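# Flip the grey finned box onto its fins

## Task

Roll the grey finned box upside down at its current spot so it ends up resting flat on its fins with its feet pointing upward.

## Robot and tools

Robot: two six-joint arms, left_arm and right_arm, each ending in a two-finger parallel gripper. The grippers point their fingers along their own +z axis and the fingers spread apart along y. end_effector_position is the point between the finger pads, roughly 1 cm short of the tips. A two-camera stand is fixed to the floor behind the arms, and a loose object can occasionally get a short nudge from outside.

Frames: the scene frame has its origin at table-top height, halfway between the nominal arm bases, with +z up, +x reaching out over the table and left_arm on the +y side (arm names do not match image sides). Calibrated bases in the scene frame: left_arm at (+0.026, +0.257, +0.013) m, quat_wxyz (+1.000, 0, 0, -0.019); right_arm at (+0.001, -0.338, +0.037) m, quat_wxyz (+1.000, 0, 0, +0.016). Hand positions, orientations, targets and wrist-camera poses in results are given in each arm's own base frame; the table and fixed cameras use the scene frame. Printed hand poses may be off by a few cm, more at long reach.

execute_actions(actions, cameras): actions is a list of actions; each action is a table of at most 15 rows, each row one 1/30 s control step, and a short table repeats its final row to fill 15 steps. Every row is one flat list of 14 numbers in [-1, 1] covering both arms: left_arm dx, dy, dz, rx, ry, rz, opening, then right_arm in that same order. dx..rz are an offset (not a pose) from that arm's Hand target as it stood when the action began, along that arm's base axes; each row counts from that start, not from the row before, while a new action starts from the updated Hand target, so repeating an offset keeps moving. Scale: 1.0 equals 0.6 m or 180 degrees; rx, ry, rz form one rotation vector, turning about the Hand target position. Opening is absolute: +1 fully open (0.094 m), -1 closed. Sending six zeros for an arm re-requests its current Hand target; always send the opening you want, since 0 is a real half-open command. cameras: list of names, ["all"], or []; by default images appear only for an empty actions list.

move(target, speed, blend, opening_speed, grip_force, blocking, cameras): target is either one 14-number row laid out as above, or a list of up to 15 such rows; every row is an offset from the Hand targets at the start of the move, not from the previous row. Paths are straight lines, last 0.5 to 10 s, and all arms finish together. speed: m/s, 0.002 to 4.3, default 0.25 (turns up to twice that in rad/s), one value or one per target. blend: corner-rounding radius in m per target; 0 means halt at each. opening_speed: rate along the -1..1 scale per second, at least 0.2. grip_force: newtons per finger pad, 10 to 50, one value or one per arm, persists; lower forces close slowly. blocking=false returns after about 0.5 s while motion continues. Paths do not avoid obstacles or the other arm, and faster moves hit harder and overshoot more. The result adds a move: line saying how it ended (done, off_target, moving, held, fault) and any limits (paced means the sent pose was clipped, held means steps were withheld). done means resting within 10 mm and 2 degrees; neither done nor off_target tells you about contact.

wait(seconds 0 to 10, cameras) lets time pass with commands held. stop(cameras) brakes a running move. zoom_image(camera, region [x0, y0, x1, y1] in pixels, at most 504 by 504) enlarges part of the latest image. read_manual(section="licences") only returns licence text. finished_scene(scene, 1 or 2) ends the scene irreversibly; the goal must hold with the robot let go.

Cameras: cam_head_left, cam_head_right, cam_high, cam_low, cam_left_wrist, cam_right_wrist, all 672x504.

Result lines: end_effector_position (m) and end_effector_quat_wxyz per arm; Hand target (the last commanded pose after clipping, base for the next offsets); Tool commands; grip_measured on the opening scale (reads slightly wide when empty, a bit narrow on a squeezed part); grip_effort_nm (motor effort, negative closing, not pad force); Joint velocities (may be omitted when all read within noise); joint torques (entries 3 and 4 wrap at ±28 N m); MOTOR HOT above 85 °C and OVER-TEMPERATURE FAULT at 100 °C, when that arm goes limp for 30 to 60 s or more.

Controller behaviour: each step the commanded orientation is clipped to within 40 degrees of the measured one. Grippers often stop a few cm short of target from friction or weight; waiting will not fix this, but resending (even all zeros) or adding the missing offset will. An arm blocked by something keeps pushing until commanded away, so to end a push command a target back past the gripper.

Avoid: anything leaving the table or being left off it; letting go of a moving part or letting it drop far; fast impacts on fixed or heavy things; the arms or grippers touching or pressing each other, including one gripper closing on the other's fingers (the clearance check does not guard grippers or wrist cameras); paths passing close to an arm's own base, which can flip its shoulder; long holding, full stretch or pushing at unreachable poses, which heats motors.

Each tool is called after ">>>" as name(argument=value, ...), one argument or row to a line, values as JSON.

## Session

>>> execute_actions(
  actions=[],
)

Scene clock: 0.00 s.
left_arm: end_effector_position=(+0.6527, -0.4944, +0.2907) grip_measured=+1.000 grip_effort_nm=n/a end_effector_quat_wxyz=(+0.305, +0.732, +0.607, -0.050) | right_arm: end_effector_position=(+0.3471, -0.2391, +0.2552) grip_measured=+1.000 grip_effort_nm=n/a end_effector_quat_wxyz=(+0.253, +0.692, +0.642, -0.215)
Joint positions: left_arm=[-0.593 2.294 2.624 -1.321 0.258 1.085 0.094] | right_arm=[-0.362 1.247 1.116 -1.135 0.614 1.186 0.094]
Joint velocities: within noise
Joint torques (N m): no reading
Heat: left arm: hottest elbow 35 °C; right arm: hottest elbow 32 °C.
Hand target: left_arm +0.6557, -0.4964, +0.2943; +0.312, +0.731, +0.605, -0.048 | right_arm +0.3536, -0.2416, +0.2670; +0.264, +0.693, +0.637, -0.209
Tool commands: left_gripper/opening=+1.0 right_gripper/opening=+1.0

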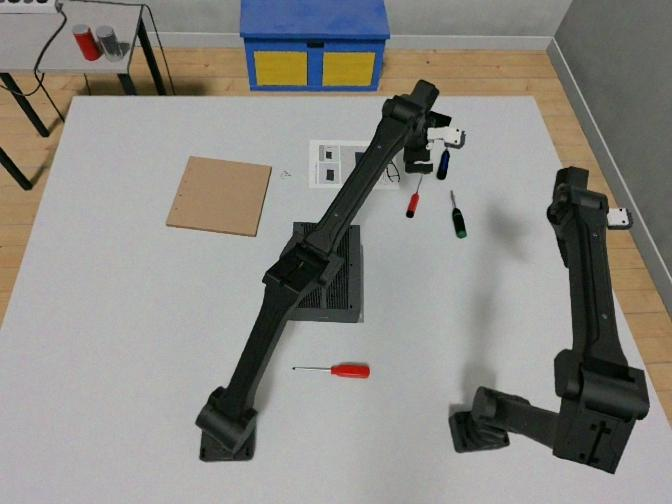

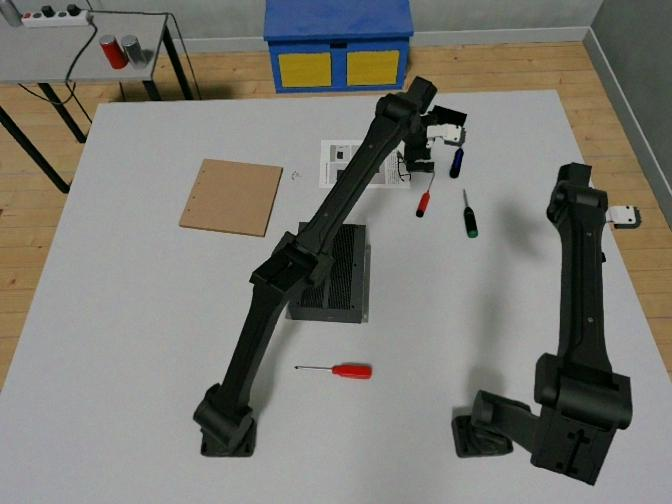

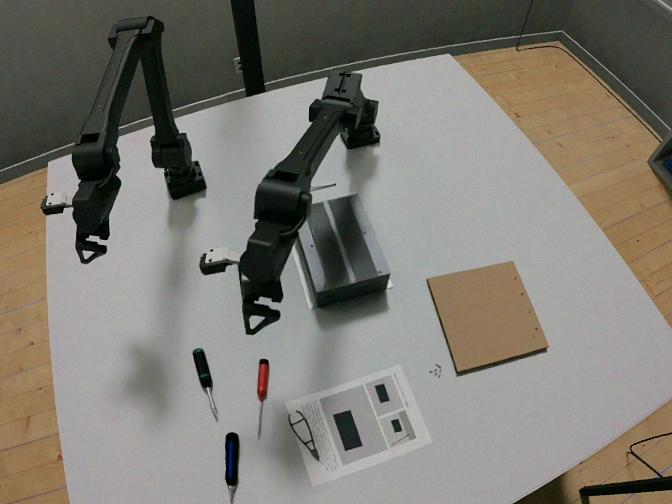

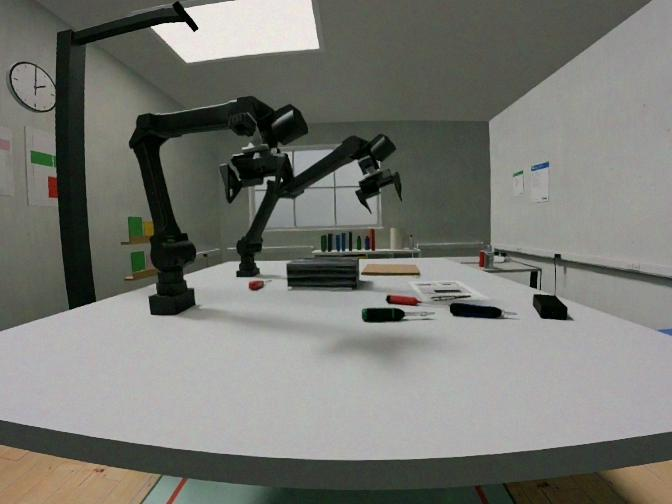

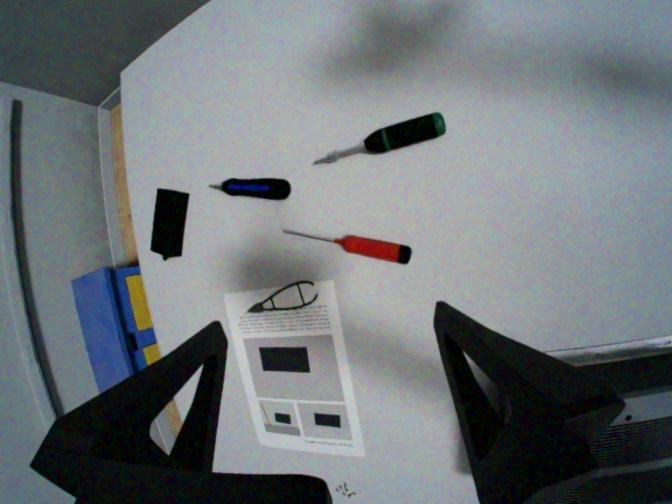

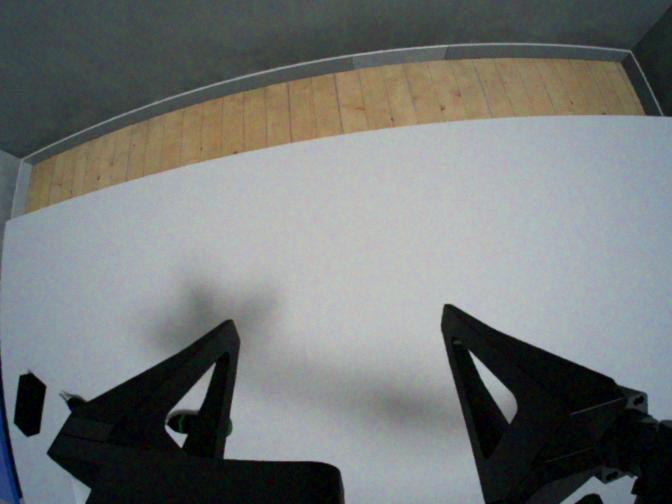

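>>> move(
  target=[-0.343, 0.827, 0, -0.3422, 0.5591, 0.2596, -1, 0, 0, 0, 0, 0, 0, 1],
  speed=0.2,
  grip_force=20,
  cameras=["cam_head_left", "cam_high", "cam_right_wrist"],
)

Scene clock: 52.23 s.
left_arm: end_effector_position=(+0.4536, -0.0019, +0.2887) grip_measured=-0.984 grip_effort_nm=-0.45 end_effector_quat_wxyz=(+0.118, -0.111, +0.740, -0.652) | right_arm: end_effector_position=(+0.3471, -0.2391, +0.2552) grip_measured=+1.000 grip_effort_nm=-0.01 end_effector_quat_wxyz=(+0.253, +0.692, +0.642, -0.215)
Joint positions: left_arm=[0.387 1.604 1.256 -1.669 1.436 0.48 0.001] | right_arm=[-0.362 1.247 1.116 -1.135 0.614 1.186 0.094]
Joint torques (N m): left_arm=[-0.44 -12.86 7.6 -0.36 0.77 -0.24] | right_arm=[-0.21 -8.23 9.98 0.99 0.44 -0.06]
Heat: left arm: hottest elbow 42 °C; right arm: hottest elbow 41 °C.
Hand target: left_arm +0.4499, -0.0002, +0.2942; +0.043, -0.043, +0.711, -0.700 | right_arm +0.3536, -0.2416, +0.2670; +0.264, +0.693, +0.637, -0.209
Off the commanded pose: left_arm 0.007 m, 13 deg | right_arm 0.014 m, 2 deg.
joint sent to its limit (left arm) — joint 4 (wrist pitch), lower limit. The joint targets are off in orientation, not in position.
grip_force (N): 20, 20
move: off_target (left_arm, right_arm)
Images, in order (width x height): cam_head_left 672x504, cam_high 672x504, cam_right_wrist 672x504.

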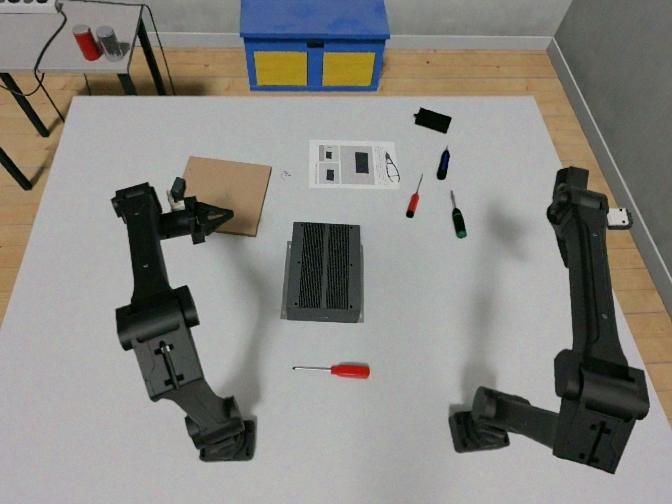

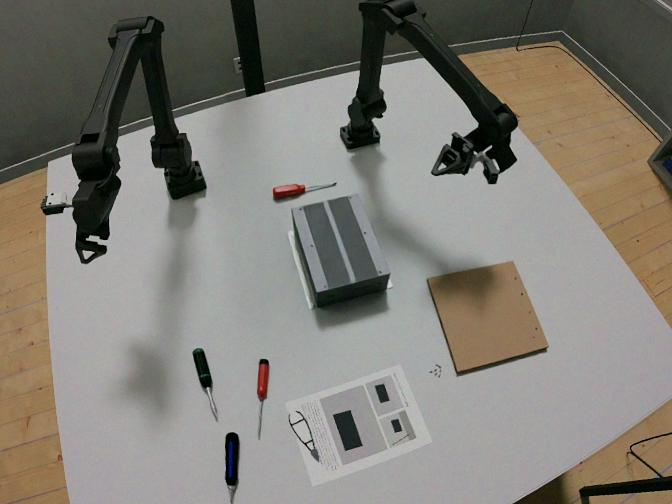

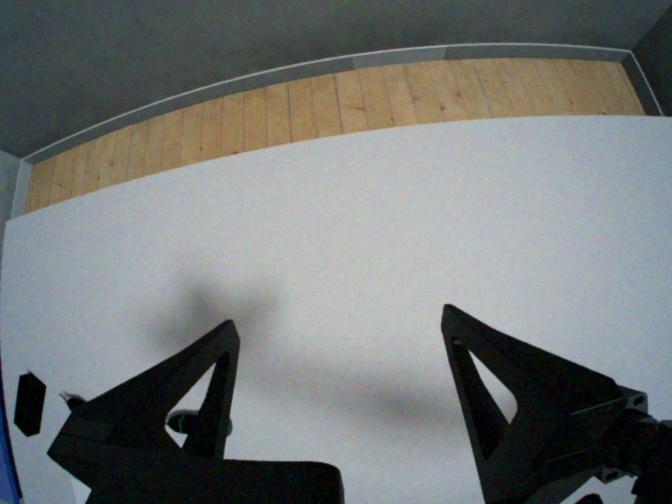

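>>> move(
  target=[0, 0, 0, 0, 0, 0, -1, -0.186, 0.91, -0.06, 0.217, 0.0252, 0.0257, 1],
  speed=0.2,
  cameras=["cam_head_left", "cam_high", "cam_right_wrist"],
)

Scene clock: 103.80 s.
left_arm: end_effector_position=(+0.4536, -0.0019, +0.2887) grip_measured=-0.984 grip_effort_nm=-0.45 end_effector_quat_wxyz=(+0.118, -0.111, +0.740, -0.652) | right_arm: end_effector_position=(+0.2356, +0.2892, +0.2175) grip_measured=+1.000 grip_effort_nm=-0.01 end_effector_quat_wxyz=(-0.079, +0.590, +0.803, -0.020)
Joint positions: left_arm=[0.387 1.604 1.256 -1.669 1.436 0.48 0.001] | right_arm=[0.818 1.358 1.221 -1.493 -0.152 2.08 0.094]
Joint torques (N m): left_arm=[-0.26 -12.69 7.6 -0.34 0.79 -0.24] | right_arm=[-0.03 -8.18 11.06 0.39 -0.1 0.09]
Heat: left arm: hottest elbow 42 °C; right arm: hottest elbow 44 °C.
Hand target: left_arm +0.4499, -0.0002, +0.2942; +0.043, -0.043, +0.711, -0.700 | right_arm +0.2420, +0.3045, +0.2310; +0.001, +0.707, +0.707, +0.000
Off the commanded pose: left_arm 0.007 m, 13 deg | right_arm 0.021 m, 20 deg.
joint sent to its limit (left arm) — joint 4 (wrist pitch), lower limit. The joint targets are off in orientation, not in position.
joint sent to its limit (right arm) — joint 6 (wrist roll), upper limit. The joint targets are off in orientation, not in position.
grip_force (N): 20, 20
move: off_target (left_arm, right_arm)
Images, in order (width x height): cam_head_left 672x504, cam_high 672x504, cam_right_wrist 672x504.

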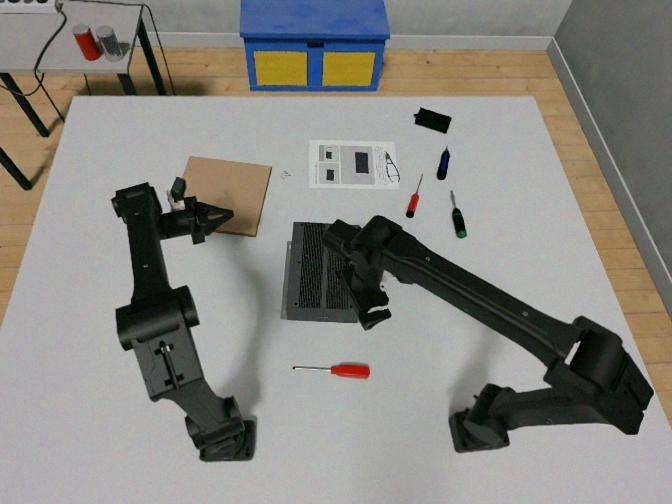

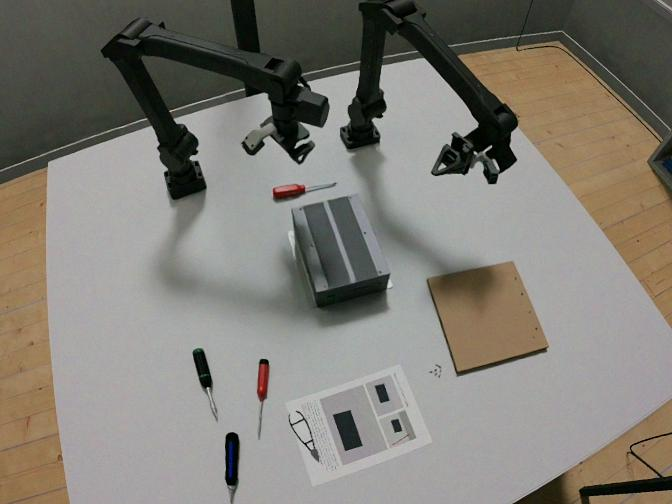

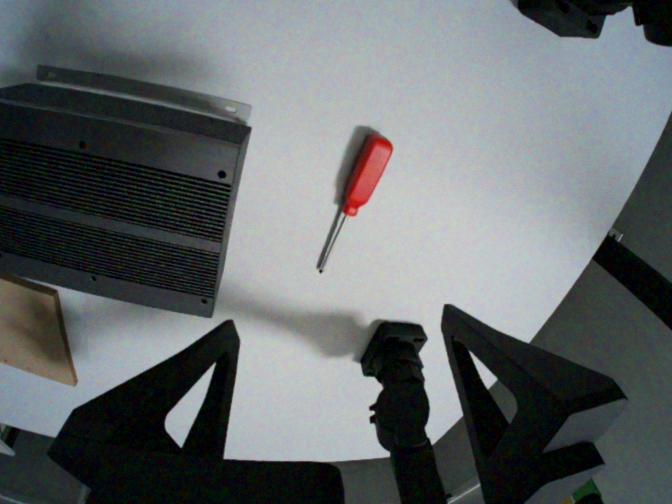

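>>> move(
  target=[0, 0, 0, 0, 0, 0, -1, 0, 0, 0, 0, 0, 0.944, 1],
  speed=0.3,
  cameras=["cam_head_left", "cam_high", "cam_right_wrist"],
)

Scene clock: 126.83 s.
left_arm: end_effector_position=(+0.4536, -0.0019, +0.2887) grip_measured=-0.984 grip_effort_nm=-0.45 end_effector_quat_wxyz=(+0.118, -0.111, +0.740, -0.652) | right_arm: end_effector_position=(+0.2428, +0.2973, +0.2227) grip_measured=+1.000 grip_effort_nm=-0.01 end_effector_quat_wxyz=(-0.015, -0.633, +0.774, -0.004)
Joint positions: left_arm=[0.387 1.604 1.256 -1.669 1.436 0.48 0.001] | right_arm=[0.888 1.369 1.252 -1.486 0.002 -0.484 0.094]
Joint torques (N m): left_arm=[-0.38 -12.81 7.62 -0.34 0.79 -0.23] | right_arm=[0.67 -10.17 8.51 0.9 -0.21 -0.14]
Heat: left arm: hottest elbow 42 °C; right arm: hottest elbow 43 °C.
Hand target: left_arm +0.4499, -0.0002, +0.2942; +0.043, -0.043, +0.711, -0.700 | right_arm +0.2420, +0.3045, +0.2310; +0.000, -0.642, +0.766, +0.001
Off the commanded pose: left_arm 0.007 m, 13 deg | right_arm 0.011 m, 2 deg.
joint sent to its limit (left arm) — joint 4 (wrist pitch), lower limit. The joint targets are off in orientation, not in position.
grip_force (N): 20, 20
move: off_target (left_arm, right_arm)
Images, in order (width x height): cam_head_left 672x504, cam_high 672x504, cam_right_wrist 672x504.

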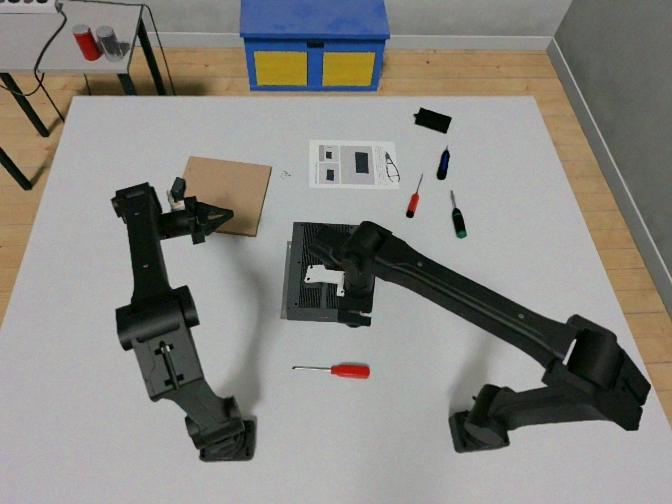

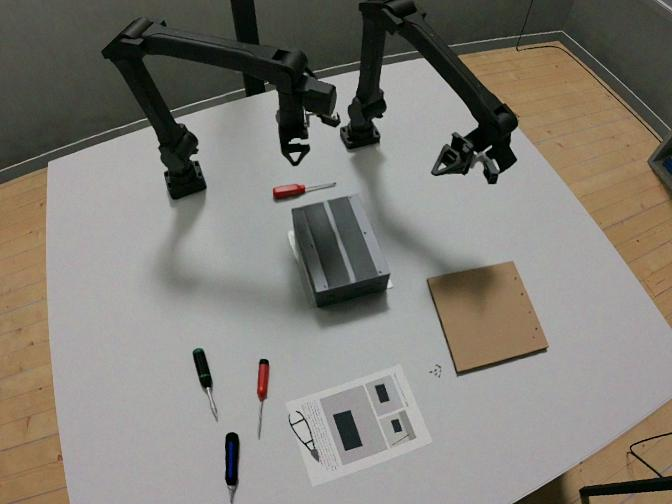

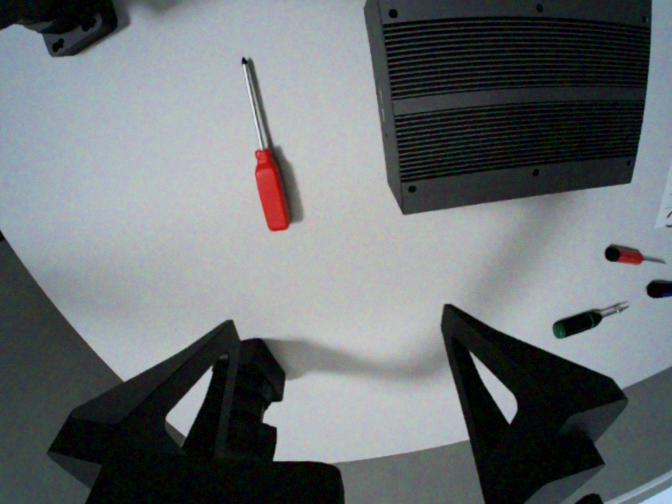

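>>> move(
  target=[0, 0, 0, 0, 0, 0, -1, -0.122, -0.02, -0.21, 0, 0, 0, 1],
  speed=0.12,
  cameras=["cam_head_left", "cam_high", "cam_right_wrist"],
)

Scene clock: 165.87 s.
left_arm: end_effector_position=(+0.4536, -0.0019, +0.2887) grip_measured=-0.984 grip_effort_nm=-0.45 end_effector_quat_wxyz=(+0.118, -0.111, +0.740, -0.652) | right_arm: end_effector_position=(+0.1710, +0.2868, +0.1019) grip_measured=+1.000 grip_effort_nm=-0.01 end_effector_quat_wxyz=(-0.009, -0.641, +0.767, -0.003)
Joint positions: left_arm=[0.387 1.604 1.256 -1.669 1.436 0.48 0.001] | right_arm=[1.034 1.321 0.876 -1.145 -0.001 -0.358 0.094]
Joint torques (N m): left_arm=[-0.32 -12.81 7.61 -0.38 0.78 -0.23] | right_arm=[0.21 -8.06 7.08 0.99 -0.1 0.07]
Heat: left arm: hottest elbow 42 °C; right arm: hottest elbow 44 °C.
Hand target: left_arm +0.4499, -0.0002, +0.2942; +0.043, -0.043, +0.711, -0.700 | right_arm +0.1687, +0.2925, +0.1049; +0.000, -0.642, +0.766, +0.001
Off the commanded pose: left_arm 0.007 m, 13 deg | right_arm 0.007 m, 1 deg.
joint sent to its limit (left arm) — joint 4 (wrist pitch), lower limit. The joint targets are off in orientation, not in position.
grip_force (N): 20, 20
move: off_target (left_arm)
Images, in order (width x height): cam_head_left 672x504, cam_high 672x504, cam_right_wrist 672x504.

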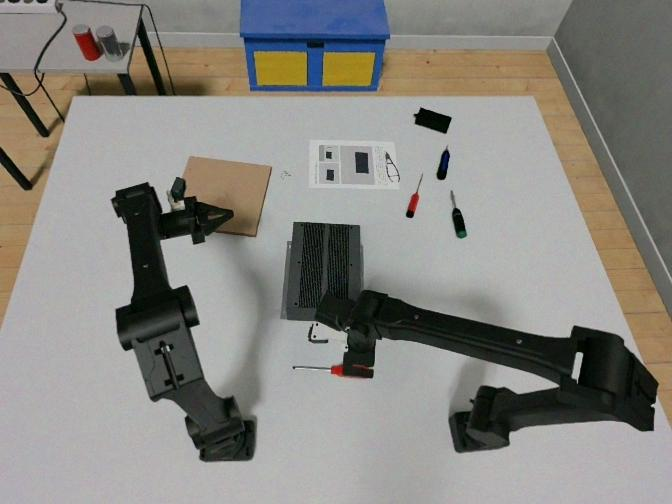

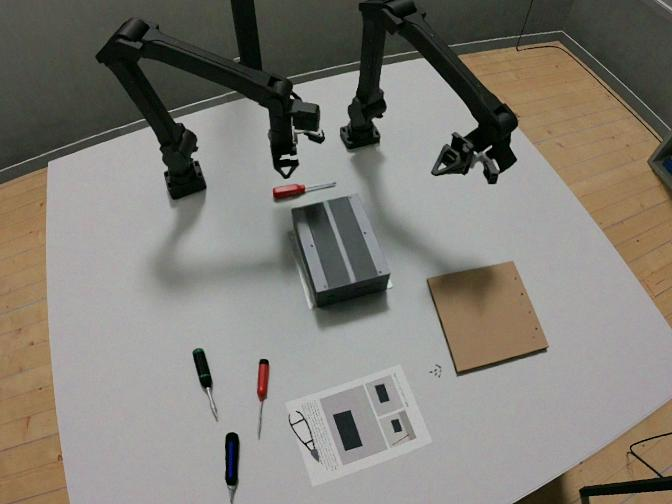

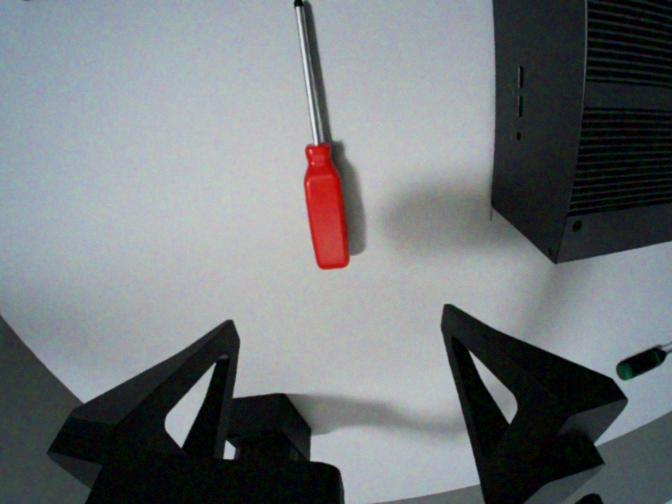

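>>> move(
  target=[0, 0, 0, 0, 0, 0, -1, -0.01, -0.007, -0.2, 0, 0, 0, 1],
  speed=0.08,
  cameras=["cam_right_wrist", "cam_low"],
)

Scene clock: 185.80 s.
left_arm: end_effector_position=(+0.4536, -0.0019, +0.2887) grip_measured=-0.984 grip_effort_nm=-0.45 end_effector_quat_wxyz=(+0.118, -0.111, +0.740, -0.652) | right_arm: end_effector_position=(+0.1660, +0.2837, -0.0129) grip_measured=+1.000 grip_effort_nm=-0.01 end_effector_quat_wxyz=(-0.001, -0.640, +0.768, +0.000)
Joint positions: left_arm=[0.387 1.604 1.256 -1.669 1.436 0.48 0.001] | right_arm=[1.043 1.511 0.698 -0.761 -0.001 -0.348 0.094]
Joint torques (N m): left_arm=[-0.38 -12.81 7.62 -0.35 0.78 -0.23] | right_arm=[0.97 -7.47 5.39 0.92 -0.09 0.11]
Heat: left arm: hottest elbow 42 °C; right arm: hottest elbow 42 °C.
Hand target: left_arm +0.4499, -0.0002, +0.2942; +0.043, -0.043, +0.711, -0.700 | right_arm +0.1628, +0.2884, -0.0151; +0.000, -0.642, +0.766, +0.001
Off the commanded pose: left_arm 0.007 m, 13 deg | right_arm 0.006 m, 0 deg.
joint sent to its limit (left arm) — joint 4 (wrist pitch), lower limit. The joint targets are off in orientation, not in position.
grip_force (N): 20, 20
move: off_target (left_arm)
Images, in order (width x height): cam_low 672x504, cam_right_wrist 672x504.

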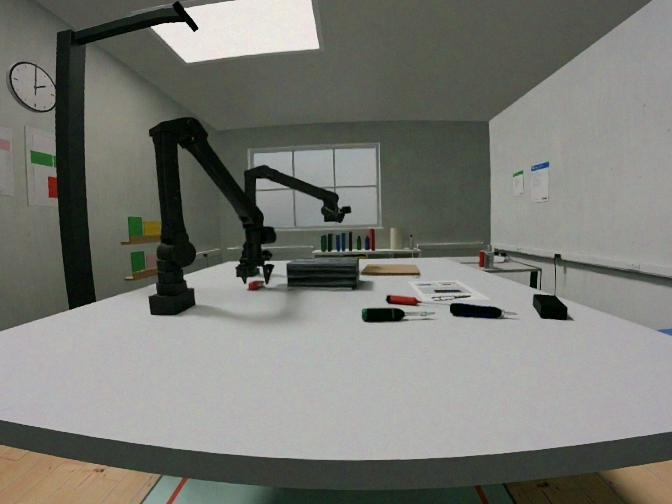

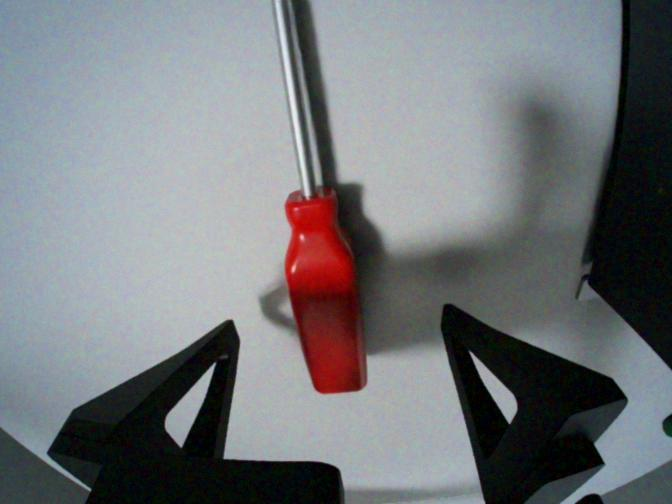

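>>> move(
  target=[
    [0, 0, 0, 0, 0, 0, -1, 0, 0, -0.014, 0, 0, 0, 1],
    [0, 0, 0, 0, 0, 0, -1, 0, 0, -0.014, 0, 0, 0, -0.9],
  ],
  speed=0.05,
  grip_force=[20, 20],
  cameras=["cam_right_wrist"],
)

Scene clock: 196.27 s.
left_arm: end_effector_position=(+0.4536, -0.0019, +0.2887) grip_measured=-0.984 grip_effort_nm=-0.46 end_effector_quat_wxyz=(+0.118, -0.111, +0.740, -0.652) | right_arm: end_effector_position=(+0.1664, +0.2845, -0.0206) grip_measured=-0.363 grip_effort_nm=-0.12 end_effector_quat_wxyz=(+0.000, -0.640, +0.768, +0.000)
Joint positions: left_arm=[0.387 1.604 1.256 -1.669 1.436 0.48 0.001] | right_arm=[1.043 1.531 0.691 -0.732 -0.001 -0.347 0.03]
Joint velocities: left_arm=[within noise] | right_arm=[0.005 -0.005 -0.017 -0.002 -0.022 -0.022 -0.01]
Joint torques (N m): left_arm=[-0.44 -12.86 7.58 -0.36 0.78 -0.23] | right_arm=[0.15 -8.29 5.14 0.91 -0.04 0.06]
Heat: left arm: hottest elbow 42 °C; right arm: hottest elbow 41 °C.
Hand target: left_arm +0.4499, -0.0002, +0.2942; +0.043, -0.043, +0.711, -0.700 | right_arm +0.1628, +0.2883, -0.0235; +0.000, -0.642, +0.767, +0.001
Off the commanded pose: left_arm 0.007 m, 13 deg | right_arm 0.006 m, 0 deg.
joint sent to its limit (left arm) — joint 4 (wrist pitch), lower limit.
grip_force (N): 20, 20
move: moving (right_arm; no rest 5 s after target 2's new opening was sent), off_target (left_arm)
Images, in order (width x height): cam_right_wrist 672x504.

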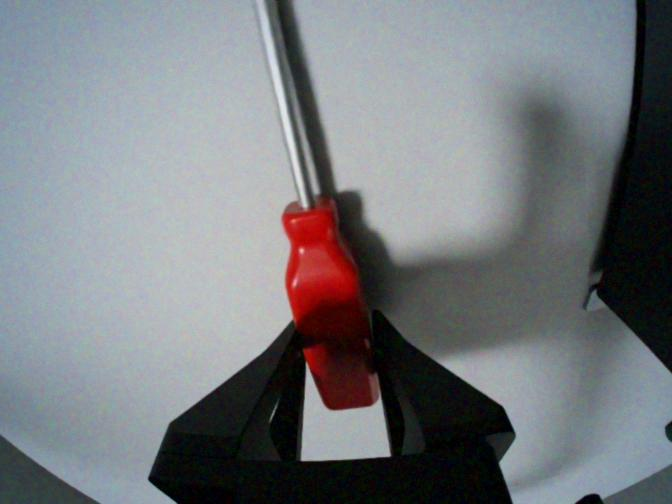

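>>> wait(
  seconds=2,
)

Scene clock: 200.20 s.
left_arm: end_effector_position=(+0.4536, -0.0019, +0.2887) grip_measured=-0.984 grip_effort_nm=-0.45 end_effector_quat_wxyz=(+0.118, -0.111, +0.740, -0.652) | right_arm: end_effector_position=(+0.1662, +0.2846, -0.0206) grip_measured=-0.381 grip_effort_nm=-0.49 end_effector_quat_wxyz=(+0.000, -0.641, +0.768, +0.000)
Joint positions: left_arm=[0.387 1.604 1.256 -1.669 1.436 0.48 0.001] | right_arm=[1.043 1.531 0.691 -0.732 -0.001 -0.347 0.029]
Joint torques (N m): left_arm=[-0.38 -12.92 7.62 -0.36 0.78 -0.22] | right_arm=[0.26 -8.06 5.34 0.95 -0.07 0.07]
Heat: left arm: hottest elbow 42 °C; right arm: hottest elbow 40 °C.
Hand target: left_arm +0.4499, -0.0002, +0.2942; +0.043, -0.043, +0.711, -0.700 | right_arm +0.1628, +0.2884, -0.0235; +0.000, -0.642, +0.767, +0.001
Tool commands: left_gripper/opening=-1.0 right_gripper/opening=-0.9
Off the commanded pose: left_arm 0.007 m, 13 deg | right_arm 0.006 m, 0 deg.
grip_force (N): 20, 20
wait: 2.00 s; at rest from the start

>>> move(
  target=[
    [0, 0, 0, 0, 0, 0, -1, 0, 0, 0.3, 0, 0, 0, -0.9],
    [0, 0, 0, 0, 0, 0, -1, 0.312, -0.281, 0.3, 0, 0, -0.17, -0.9],
    [0, 0, 0, 0, 0, 0, -1, 0.279, -0.731, 0.3, 0, 0, -0.333, -0.9],
  ],
  speed=0.15,
  blend=[0.03, 0.05, 0],
  cameras=["cam_head_left", "cam_right_wrist"],
)

Scene clock: 228.93 s.
left_arm: end_effector_position=(+0.4536, -0.0019, +0.2887) grip_measured=-0.984 grip_effort_nm=-0.45 end_effector_quat_wxyz=(+0.118, -0.111, +0.740, -0.652) | right_arm: end_effector_position=(+0.3139, -0.1391, +0.1411) grip_measured=-0.381 grip_effort_nm=-0.48 end_effector_quat_wxyz=(-0.019, -0.173, +0.985, +0.012)
Joint positions: left_arm=[0.387 1.604 1.256 -1.669 1.436 0.48 0.001] | right_arm=[-0.415 1.32 0.986 -1.281 0.001 -0.764 0.029]
Joint torques (N m): left_arm=[-0.21 -12.81 7.61 -0.35 0.78 -0.23] | right_arm=[-1.32 -6.89 11.1 0.47 -0.17 -0.13]
Heat: left arm: hottest elbow 42 °C; right arm: hottest elbow 39 °C.
Hand target: left_arm +0.4499, -0.0002, +0.2942; +0.043, -0.043, +0.711, -0.700 | right_arm +0.3303, -0.1502, +0.1566; +0.001, -0.173, +0.985, +0.001
Off the commanded pose: left_arm 0.007 m, 13 deg | right_arm 0.025 m, 3 deg.
joint sent to its limit (left arm) — joint 4 (wrist pitch), lower limit. The joint targets are off in orientation, not in position.
grip_force (N): 20, 20
move: off_target (left_arm, right_arm)
Images, in order (width x height): cam_head_left 672x504, cam_right_wrist 672x504.

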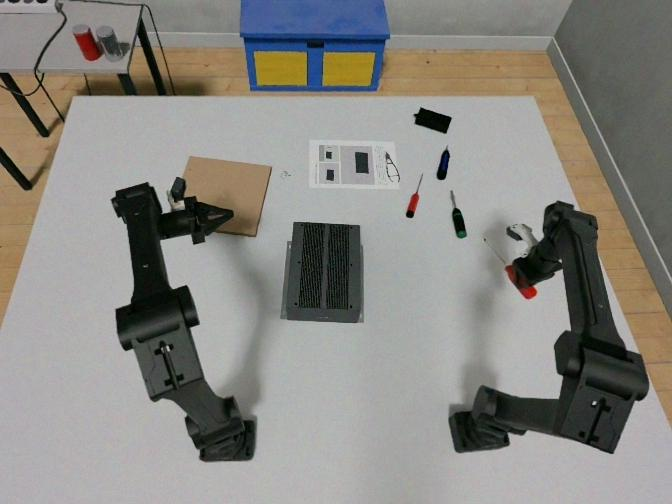

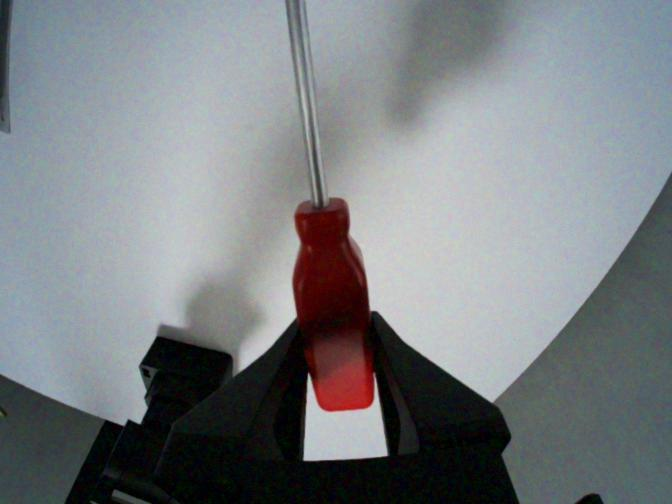

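>>> move(
  target=[
    [0, 0, 0, 0, 0, 0, -1, -0.05, -0.08, -0.1, 0, 0, -0.05, -0.9],
    [0, 0, 0, 0, 0, 0, -1, -0.05, -0.08, -0.24, 0, 0, -0.05, -0.9],
    [0, 0, 0, 0, 0, 0, -1, -0.05, -0.08, -0.286, 0, 0, -0.05, -0.9],
  ],
  speed=[0.1, 0.1, 0.03],
  blend=[0.02, 0, 0],
  cameras=["cam_head_left", "cam_right_wrist", "cam_low"],
)

Scene clock: 247.73 s.
left_arm: end_effector_position=(+0.4536, -0.0019, +0.2887) grip_measured=-0.984 grip_effort_nm=-0.45 end_effector_quat_wxyz=(+0.118, -0.111, +0.740, -0.652) | right_arm: end_effector_position=(+0.2999, -0.1922, -0.0138) grip_measured=-0.381 grip_effort_nm=-0.49 end_effector_quat_wxyz=(-0.003, -0.098, +0.995, +0.002)
Joint positions: left_arm=[0.387 1.604 1.256 -1.669 1.436 0.48 0.001] | right_arm=[-0.568 1.578 0.776 -0.777 0.001 -0.765 0.029]
Joint torques (N m): left_arm=[-0.32 -12.81 7.64 -0.39 0.79 -0.23] | right_arm=[-2.08 -9.23 5.59 0.84 -0.13 -0.14]
Heat: left arm: hottest elbow 42 °C; right arm: hottest elbow 40 °C.
Hand target: left_arm +0.4499, -0.0002, +0.2942; +0.043, -0.043, +0.711, -0.700 | right_arm +0.3002, -0.1982, -0.0152; +0.001, -0.096, +0.995, +0.001
Off the commanded pose: left_arm 0.007 m, 13 deg | right_arm 0.006 m, 1 deg.
joint sent to its limit (left arm) — joint 4 (wrist pitch), lower limit. The joint targets are off in orientation, not in position.
grip_force (N): 20, 20
move: off_target (left_arm)
Images, in order (width x height): cam_head_left 672x504, cam_low 672x504, cam_right_wrist 672x504.

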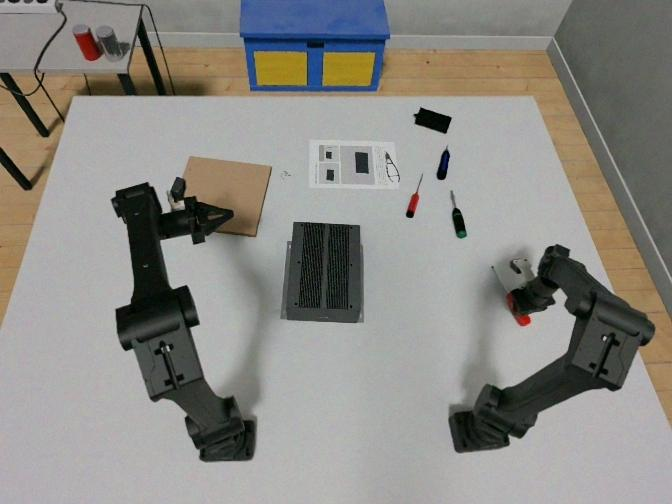

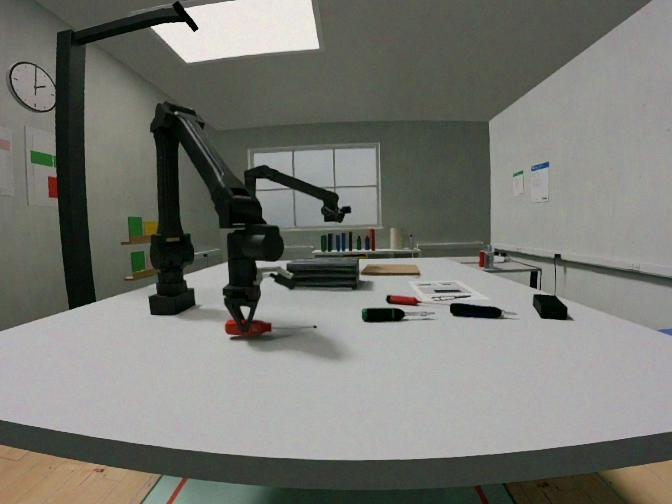

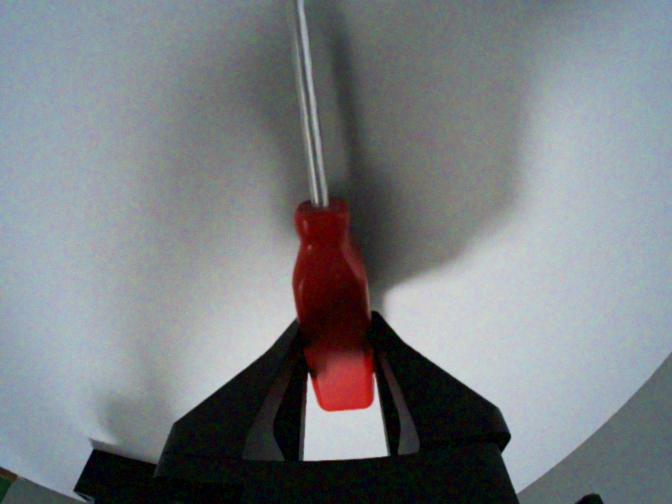

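>>> move(
  target=[
    [0, 0, 0, 0, 0, 0, -1, 0, 0, -0.011, 0, 0, 0, -0.9],
    [0, 0, 0, 0, 0, 0, -1, 0, 0, -0.011, 0, 0, 0, 0.2],
  ],
  speed=0.03,
  cameras=["cam_right_wrist"],
)

Scene clock: 253.83 s.
left_arm: end_effector_position=(+0.4536, -0.0019, +0.2887) grip_measured=-0.984 grip_effort_nm=-0.45 end_effector_quat_wxyz=(+0.118, -0.111, +0.740, -0.652) | right_arm: end_effector_position=(+0.3003, -0.1925, -0.0199) grip_measured=+0.198 grip_effort_nm=0.07 end_effector_quat_wxyz=(-0.002, -0.098, +0.995, +0.002)
Joint positions: left_arm=[0.387 1.604 1.256 -1.669 1.436 0.48 0.001] | right_arm=[-0.568 1.593 0.771 -0.755 0.001 -0.765 0.056]
Joint torques (N m): left_arm=[-0.38 -12.81 7.62 -0.39 0.79 -0.24] | right_arm=[-2.02 -9.05 5.46 0.87 -0.18 -0.16]
Heat: left arm: hottest elbow 42 °C; right arm: hottest elbow 39 °C.
Hand target: left_arm +0.4499, -0.0002, +0.2942; +0.043, -0.043, +0.711, -0.700 | right_arm +0.3003, -0.1983, -0.0216; +0.001, -0.096, +0.995, +0.000
Off the commanded pose: left_arm 0.007 m, 13 deg | right_arm 0.006 m, 0 deg.
joint sent to its limit (left arm) — joint 4 (wrist pitch), lower limit. The joint targets are off in orientation, not in position.
grip_force (N): 20, 20
move: off_target (left_arm)
Images, in order (width x height): cam_right_wrist 672x504.

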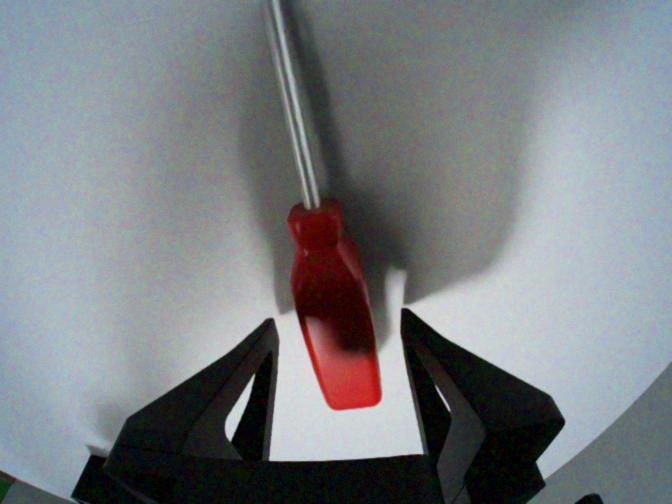

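>>> move(
  target=[
    [0, 0, 0, 0, 0, 0, -1, 0, 0, 0.25, 0, 0, 0, 0.2],
    [0, 0, 0, 0, 0, 0, -1, 0.05, 0.12, 0.37, 0.4462, -0.0278, -0.1336, -1],
  ],
  speed=0.15,
  blend=[0.03, 0],
  cameras=["all"],
)

>>> zoom_image(
  camera="cam_head_left",
  region=[240, 200, 440, 340],
)

Scene clock: 282.13 s.
left_arm: end_effector_position=(+0.4536, -0.0019, +0.2887) grip_measured=-0.984 grip_effort_nm=-0.45 end_effector_quat_wxyz=(+0.118, -0.111, +0.740, -0.652) | right_arm: end_effector_position=(+0.3338, -0.1222, +0.1947) grip_measured=-0.978 grip_effort_nm=-0.48 end_effector_quat_wxyz=(+0.167, +0.183, +0.801, +0.545)
Joint positions: left_arm=[0.387 1.604 1.256 -1.669 1.436 0.48 0.001] | right_arm=[-0.805 1.55 1.011 -1.676 -1.118 -0.769 0.001]
Joint torques (N m): left_arm=[-0.26 -12.92 7.62 -0.35 0.78 -0.25] | right_arm=[-1.73 -10.64 5.97 -0.92 -0.73 -0.03]
Heat: left arm: hottest elbow 42 °C; right arm: hottest elbow 39 °C.
Hand target: left_arm +0.4499, -0.0002, +0.2942; +0.043, -0.043, +0.711, -0.700 | right_arm +0.3303, -0.1263, +0.2003; +0.101, +0.120, +0.758, +0.633
Off the commanded pose: left_arm 0.007 m, 13 deg | right_arm 0.008 m, 15 deg.
joint sent to its limit (left arm) — joint 4 (wrist pitch), lower limit. The joint targets are off in orientation, not in position.
joint sent to its limit (right arm) — joint 4 (wrist pitch), lower limit. The joint targets are off in orientation, not in position.
grip_force (N): 20, 20
move: off_target (left_arm, right_arm); target 2's new opening was sent with right_arm's hand 0.008 m and 15 deg from that target

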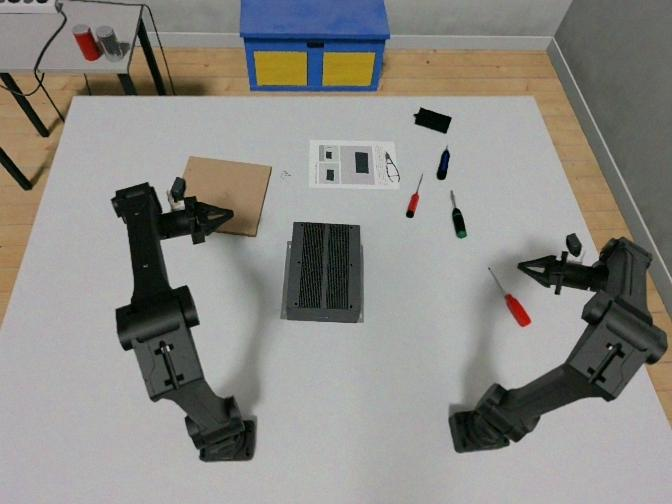

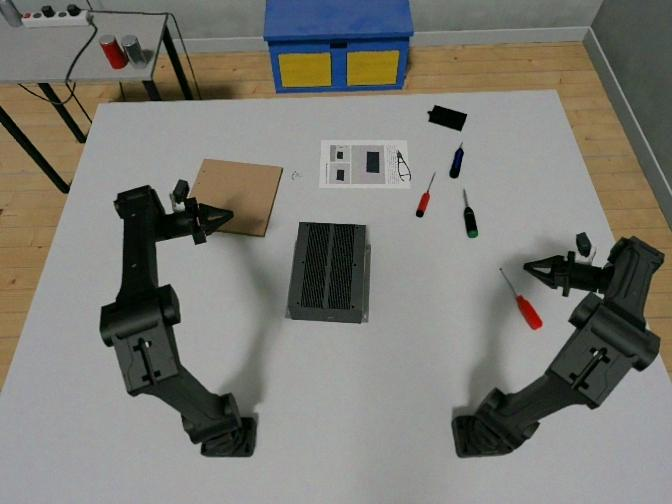

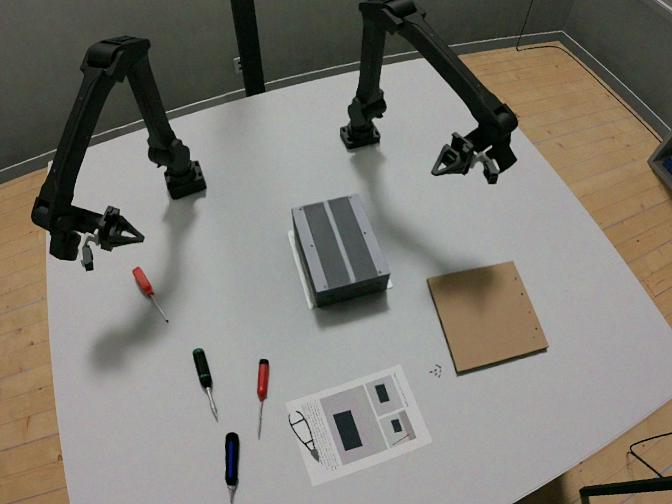

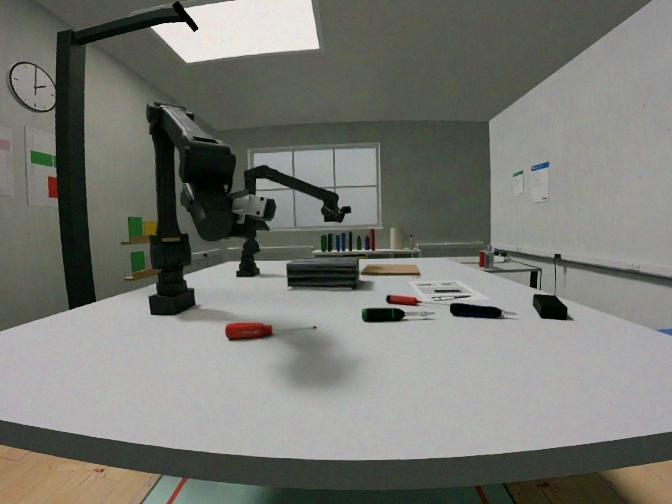

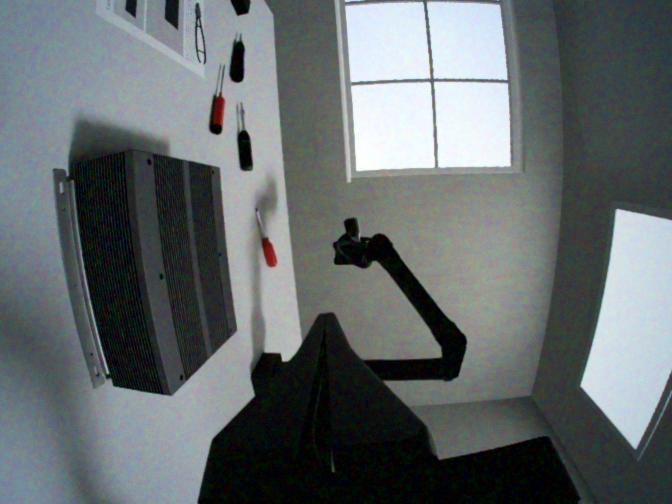

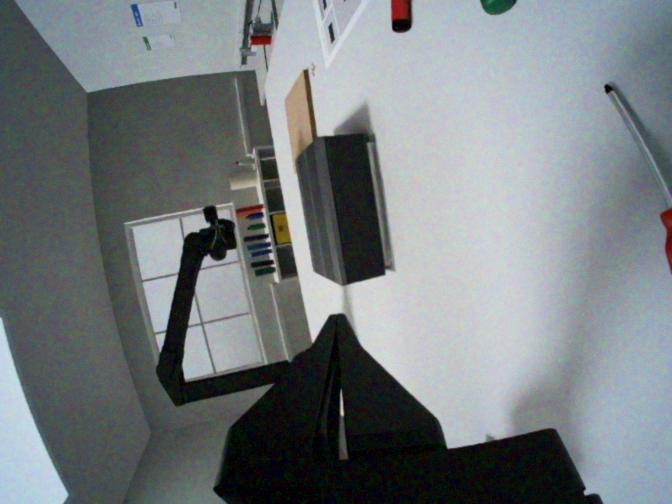

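Scaled by 2.520.

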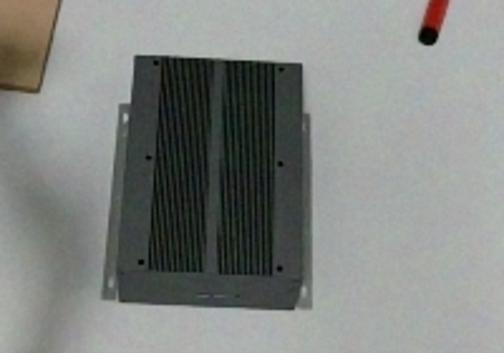

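>>> move(
  target=[
    [-0.05, -0.07, -0.2, 0.0512, 0.0132, 0.0743, -1, 0, 0, 0, 0, 0, 0, -1],
    [-0.1, -0.09, -0.40, 0.0512, 0.0132, 0.0743, -1, 0, 0, 0, 0, 0, 0, -1],
  ],
  speed=0.12,
  blend=[0.03, 0],
  cameras=["cam_head_left", "cam_left_wrist"],
)

>>> zoom_image(
  camera="cam_head_left",
  region=[240, 200, 440, 340],
)

Scene clock: 331.00 s.
left_arm: end_effector_position=(+0.3917, -0.0497, +0.0602) grip_measured=-0.984 grip_effort_nm=-0.45 end_effector_quat_wxyz=(+0.121, -0.131, +0.756, -0.630) | right_arm: end_effector_position=(+0.3338, -0.1222, +0.1947) grip_measured=-0.978 grip_effort_nm=-0.48 end_effector_quat_wxyz=(+0.167, +0.183, +0.801, +0.545)
Joint positions: left_arm=[0.323 1.717 0.665 -0.31 1.388 -0.193 0.001] | right_arm=[-0.805 1.55 1.011 -1.676 -1.118 -0.769 0.001]
Joint torques (N m): left_arm=[-1.61 -8.47 4.55 1.4 0.61 -0.25] | right_arm=[-2.08 -9.76 5.93 -1.02 -0.71 -0.04]
Heat: left arm: hottest elbow 41 °C; right arm: hottest elbow 38 °C.
Hand target: left_arm +0.3900, -0.0542, +0.0543; +0.113, -0.136, +0.756, -0.630 | right_arm +0.3303, -0.1263, +0.2003; +0.101, +0.120, +0.758, +0.633
Off the commanded pose: left_arm 0.008 m, 1 deg | right_arm 0.008 m, 15 deg.
joint sent to its limit (right arm) — joint 4 (wrist pitch), lower limit. The joint targets are off in orientation, not in position.
grip_force (N): 20, 20
move: off_target (right_arm)
Images, in order (width x height): cam_head_left 672x504, cam_left_wrist 672x504.

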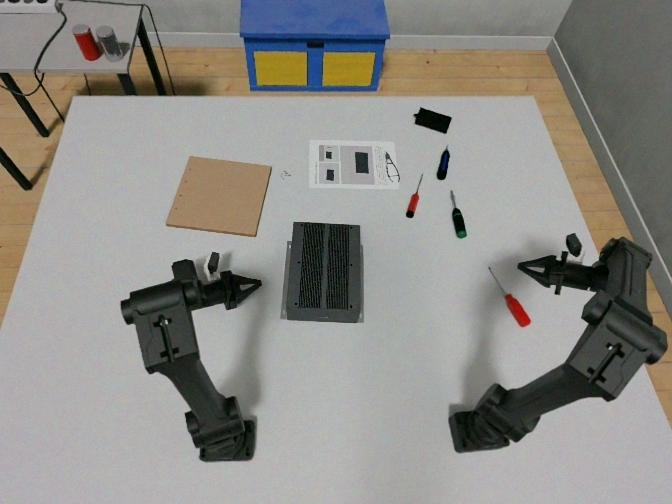

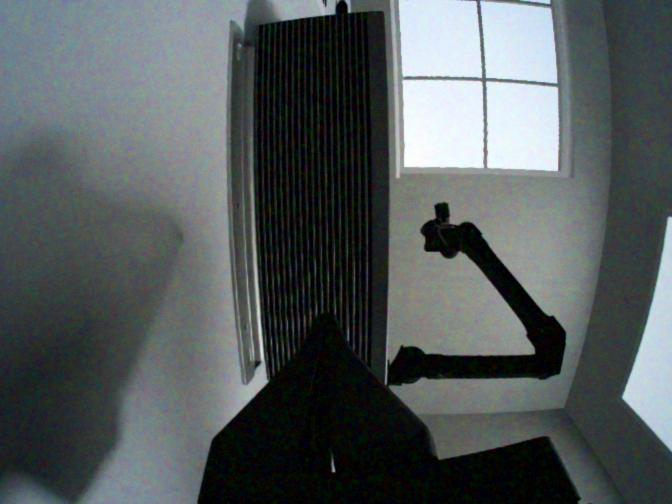

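Scaled by 2.520.

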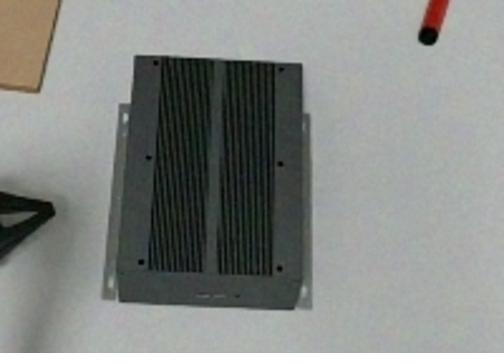

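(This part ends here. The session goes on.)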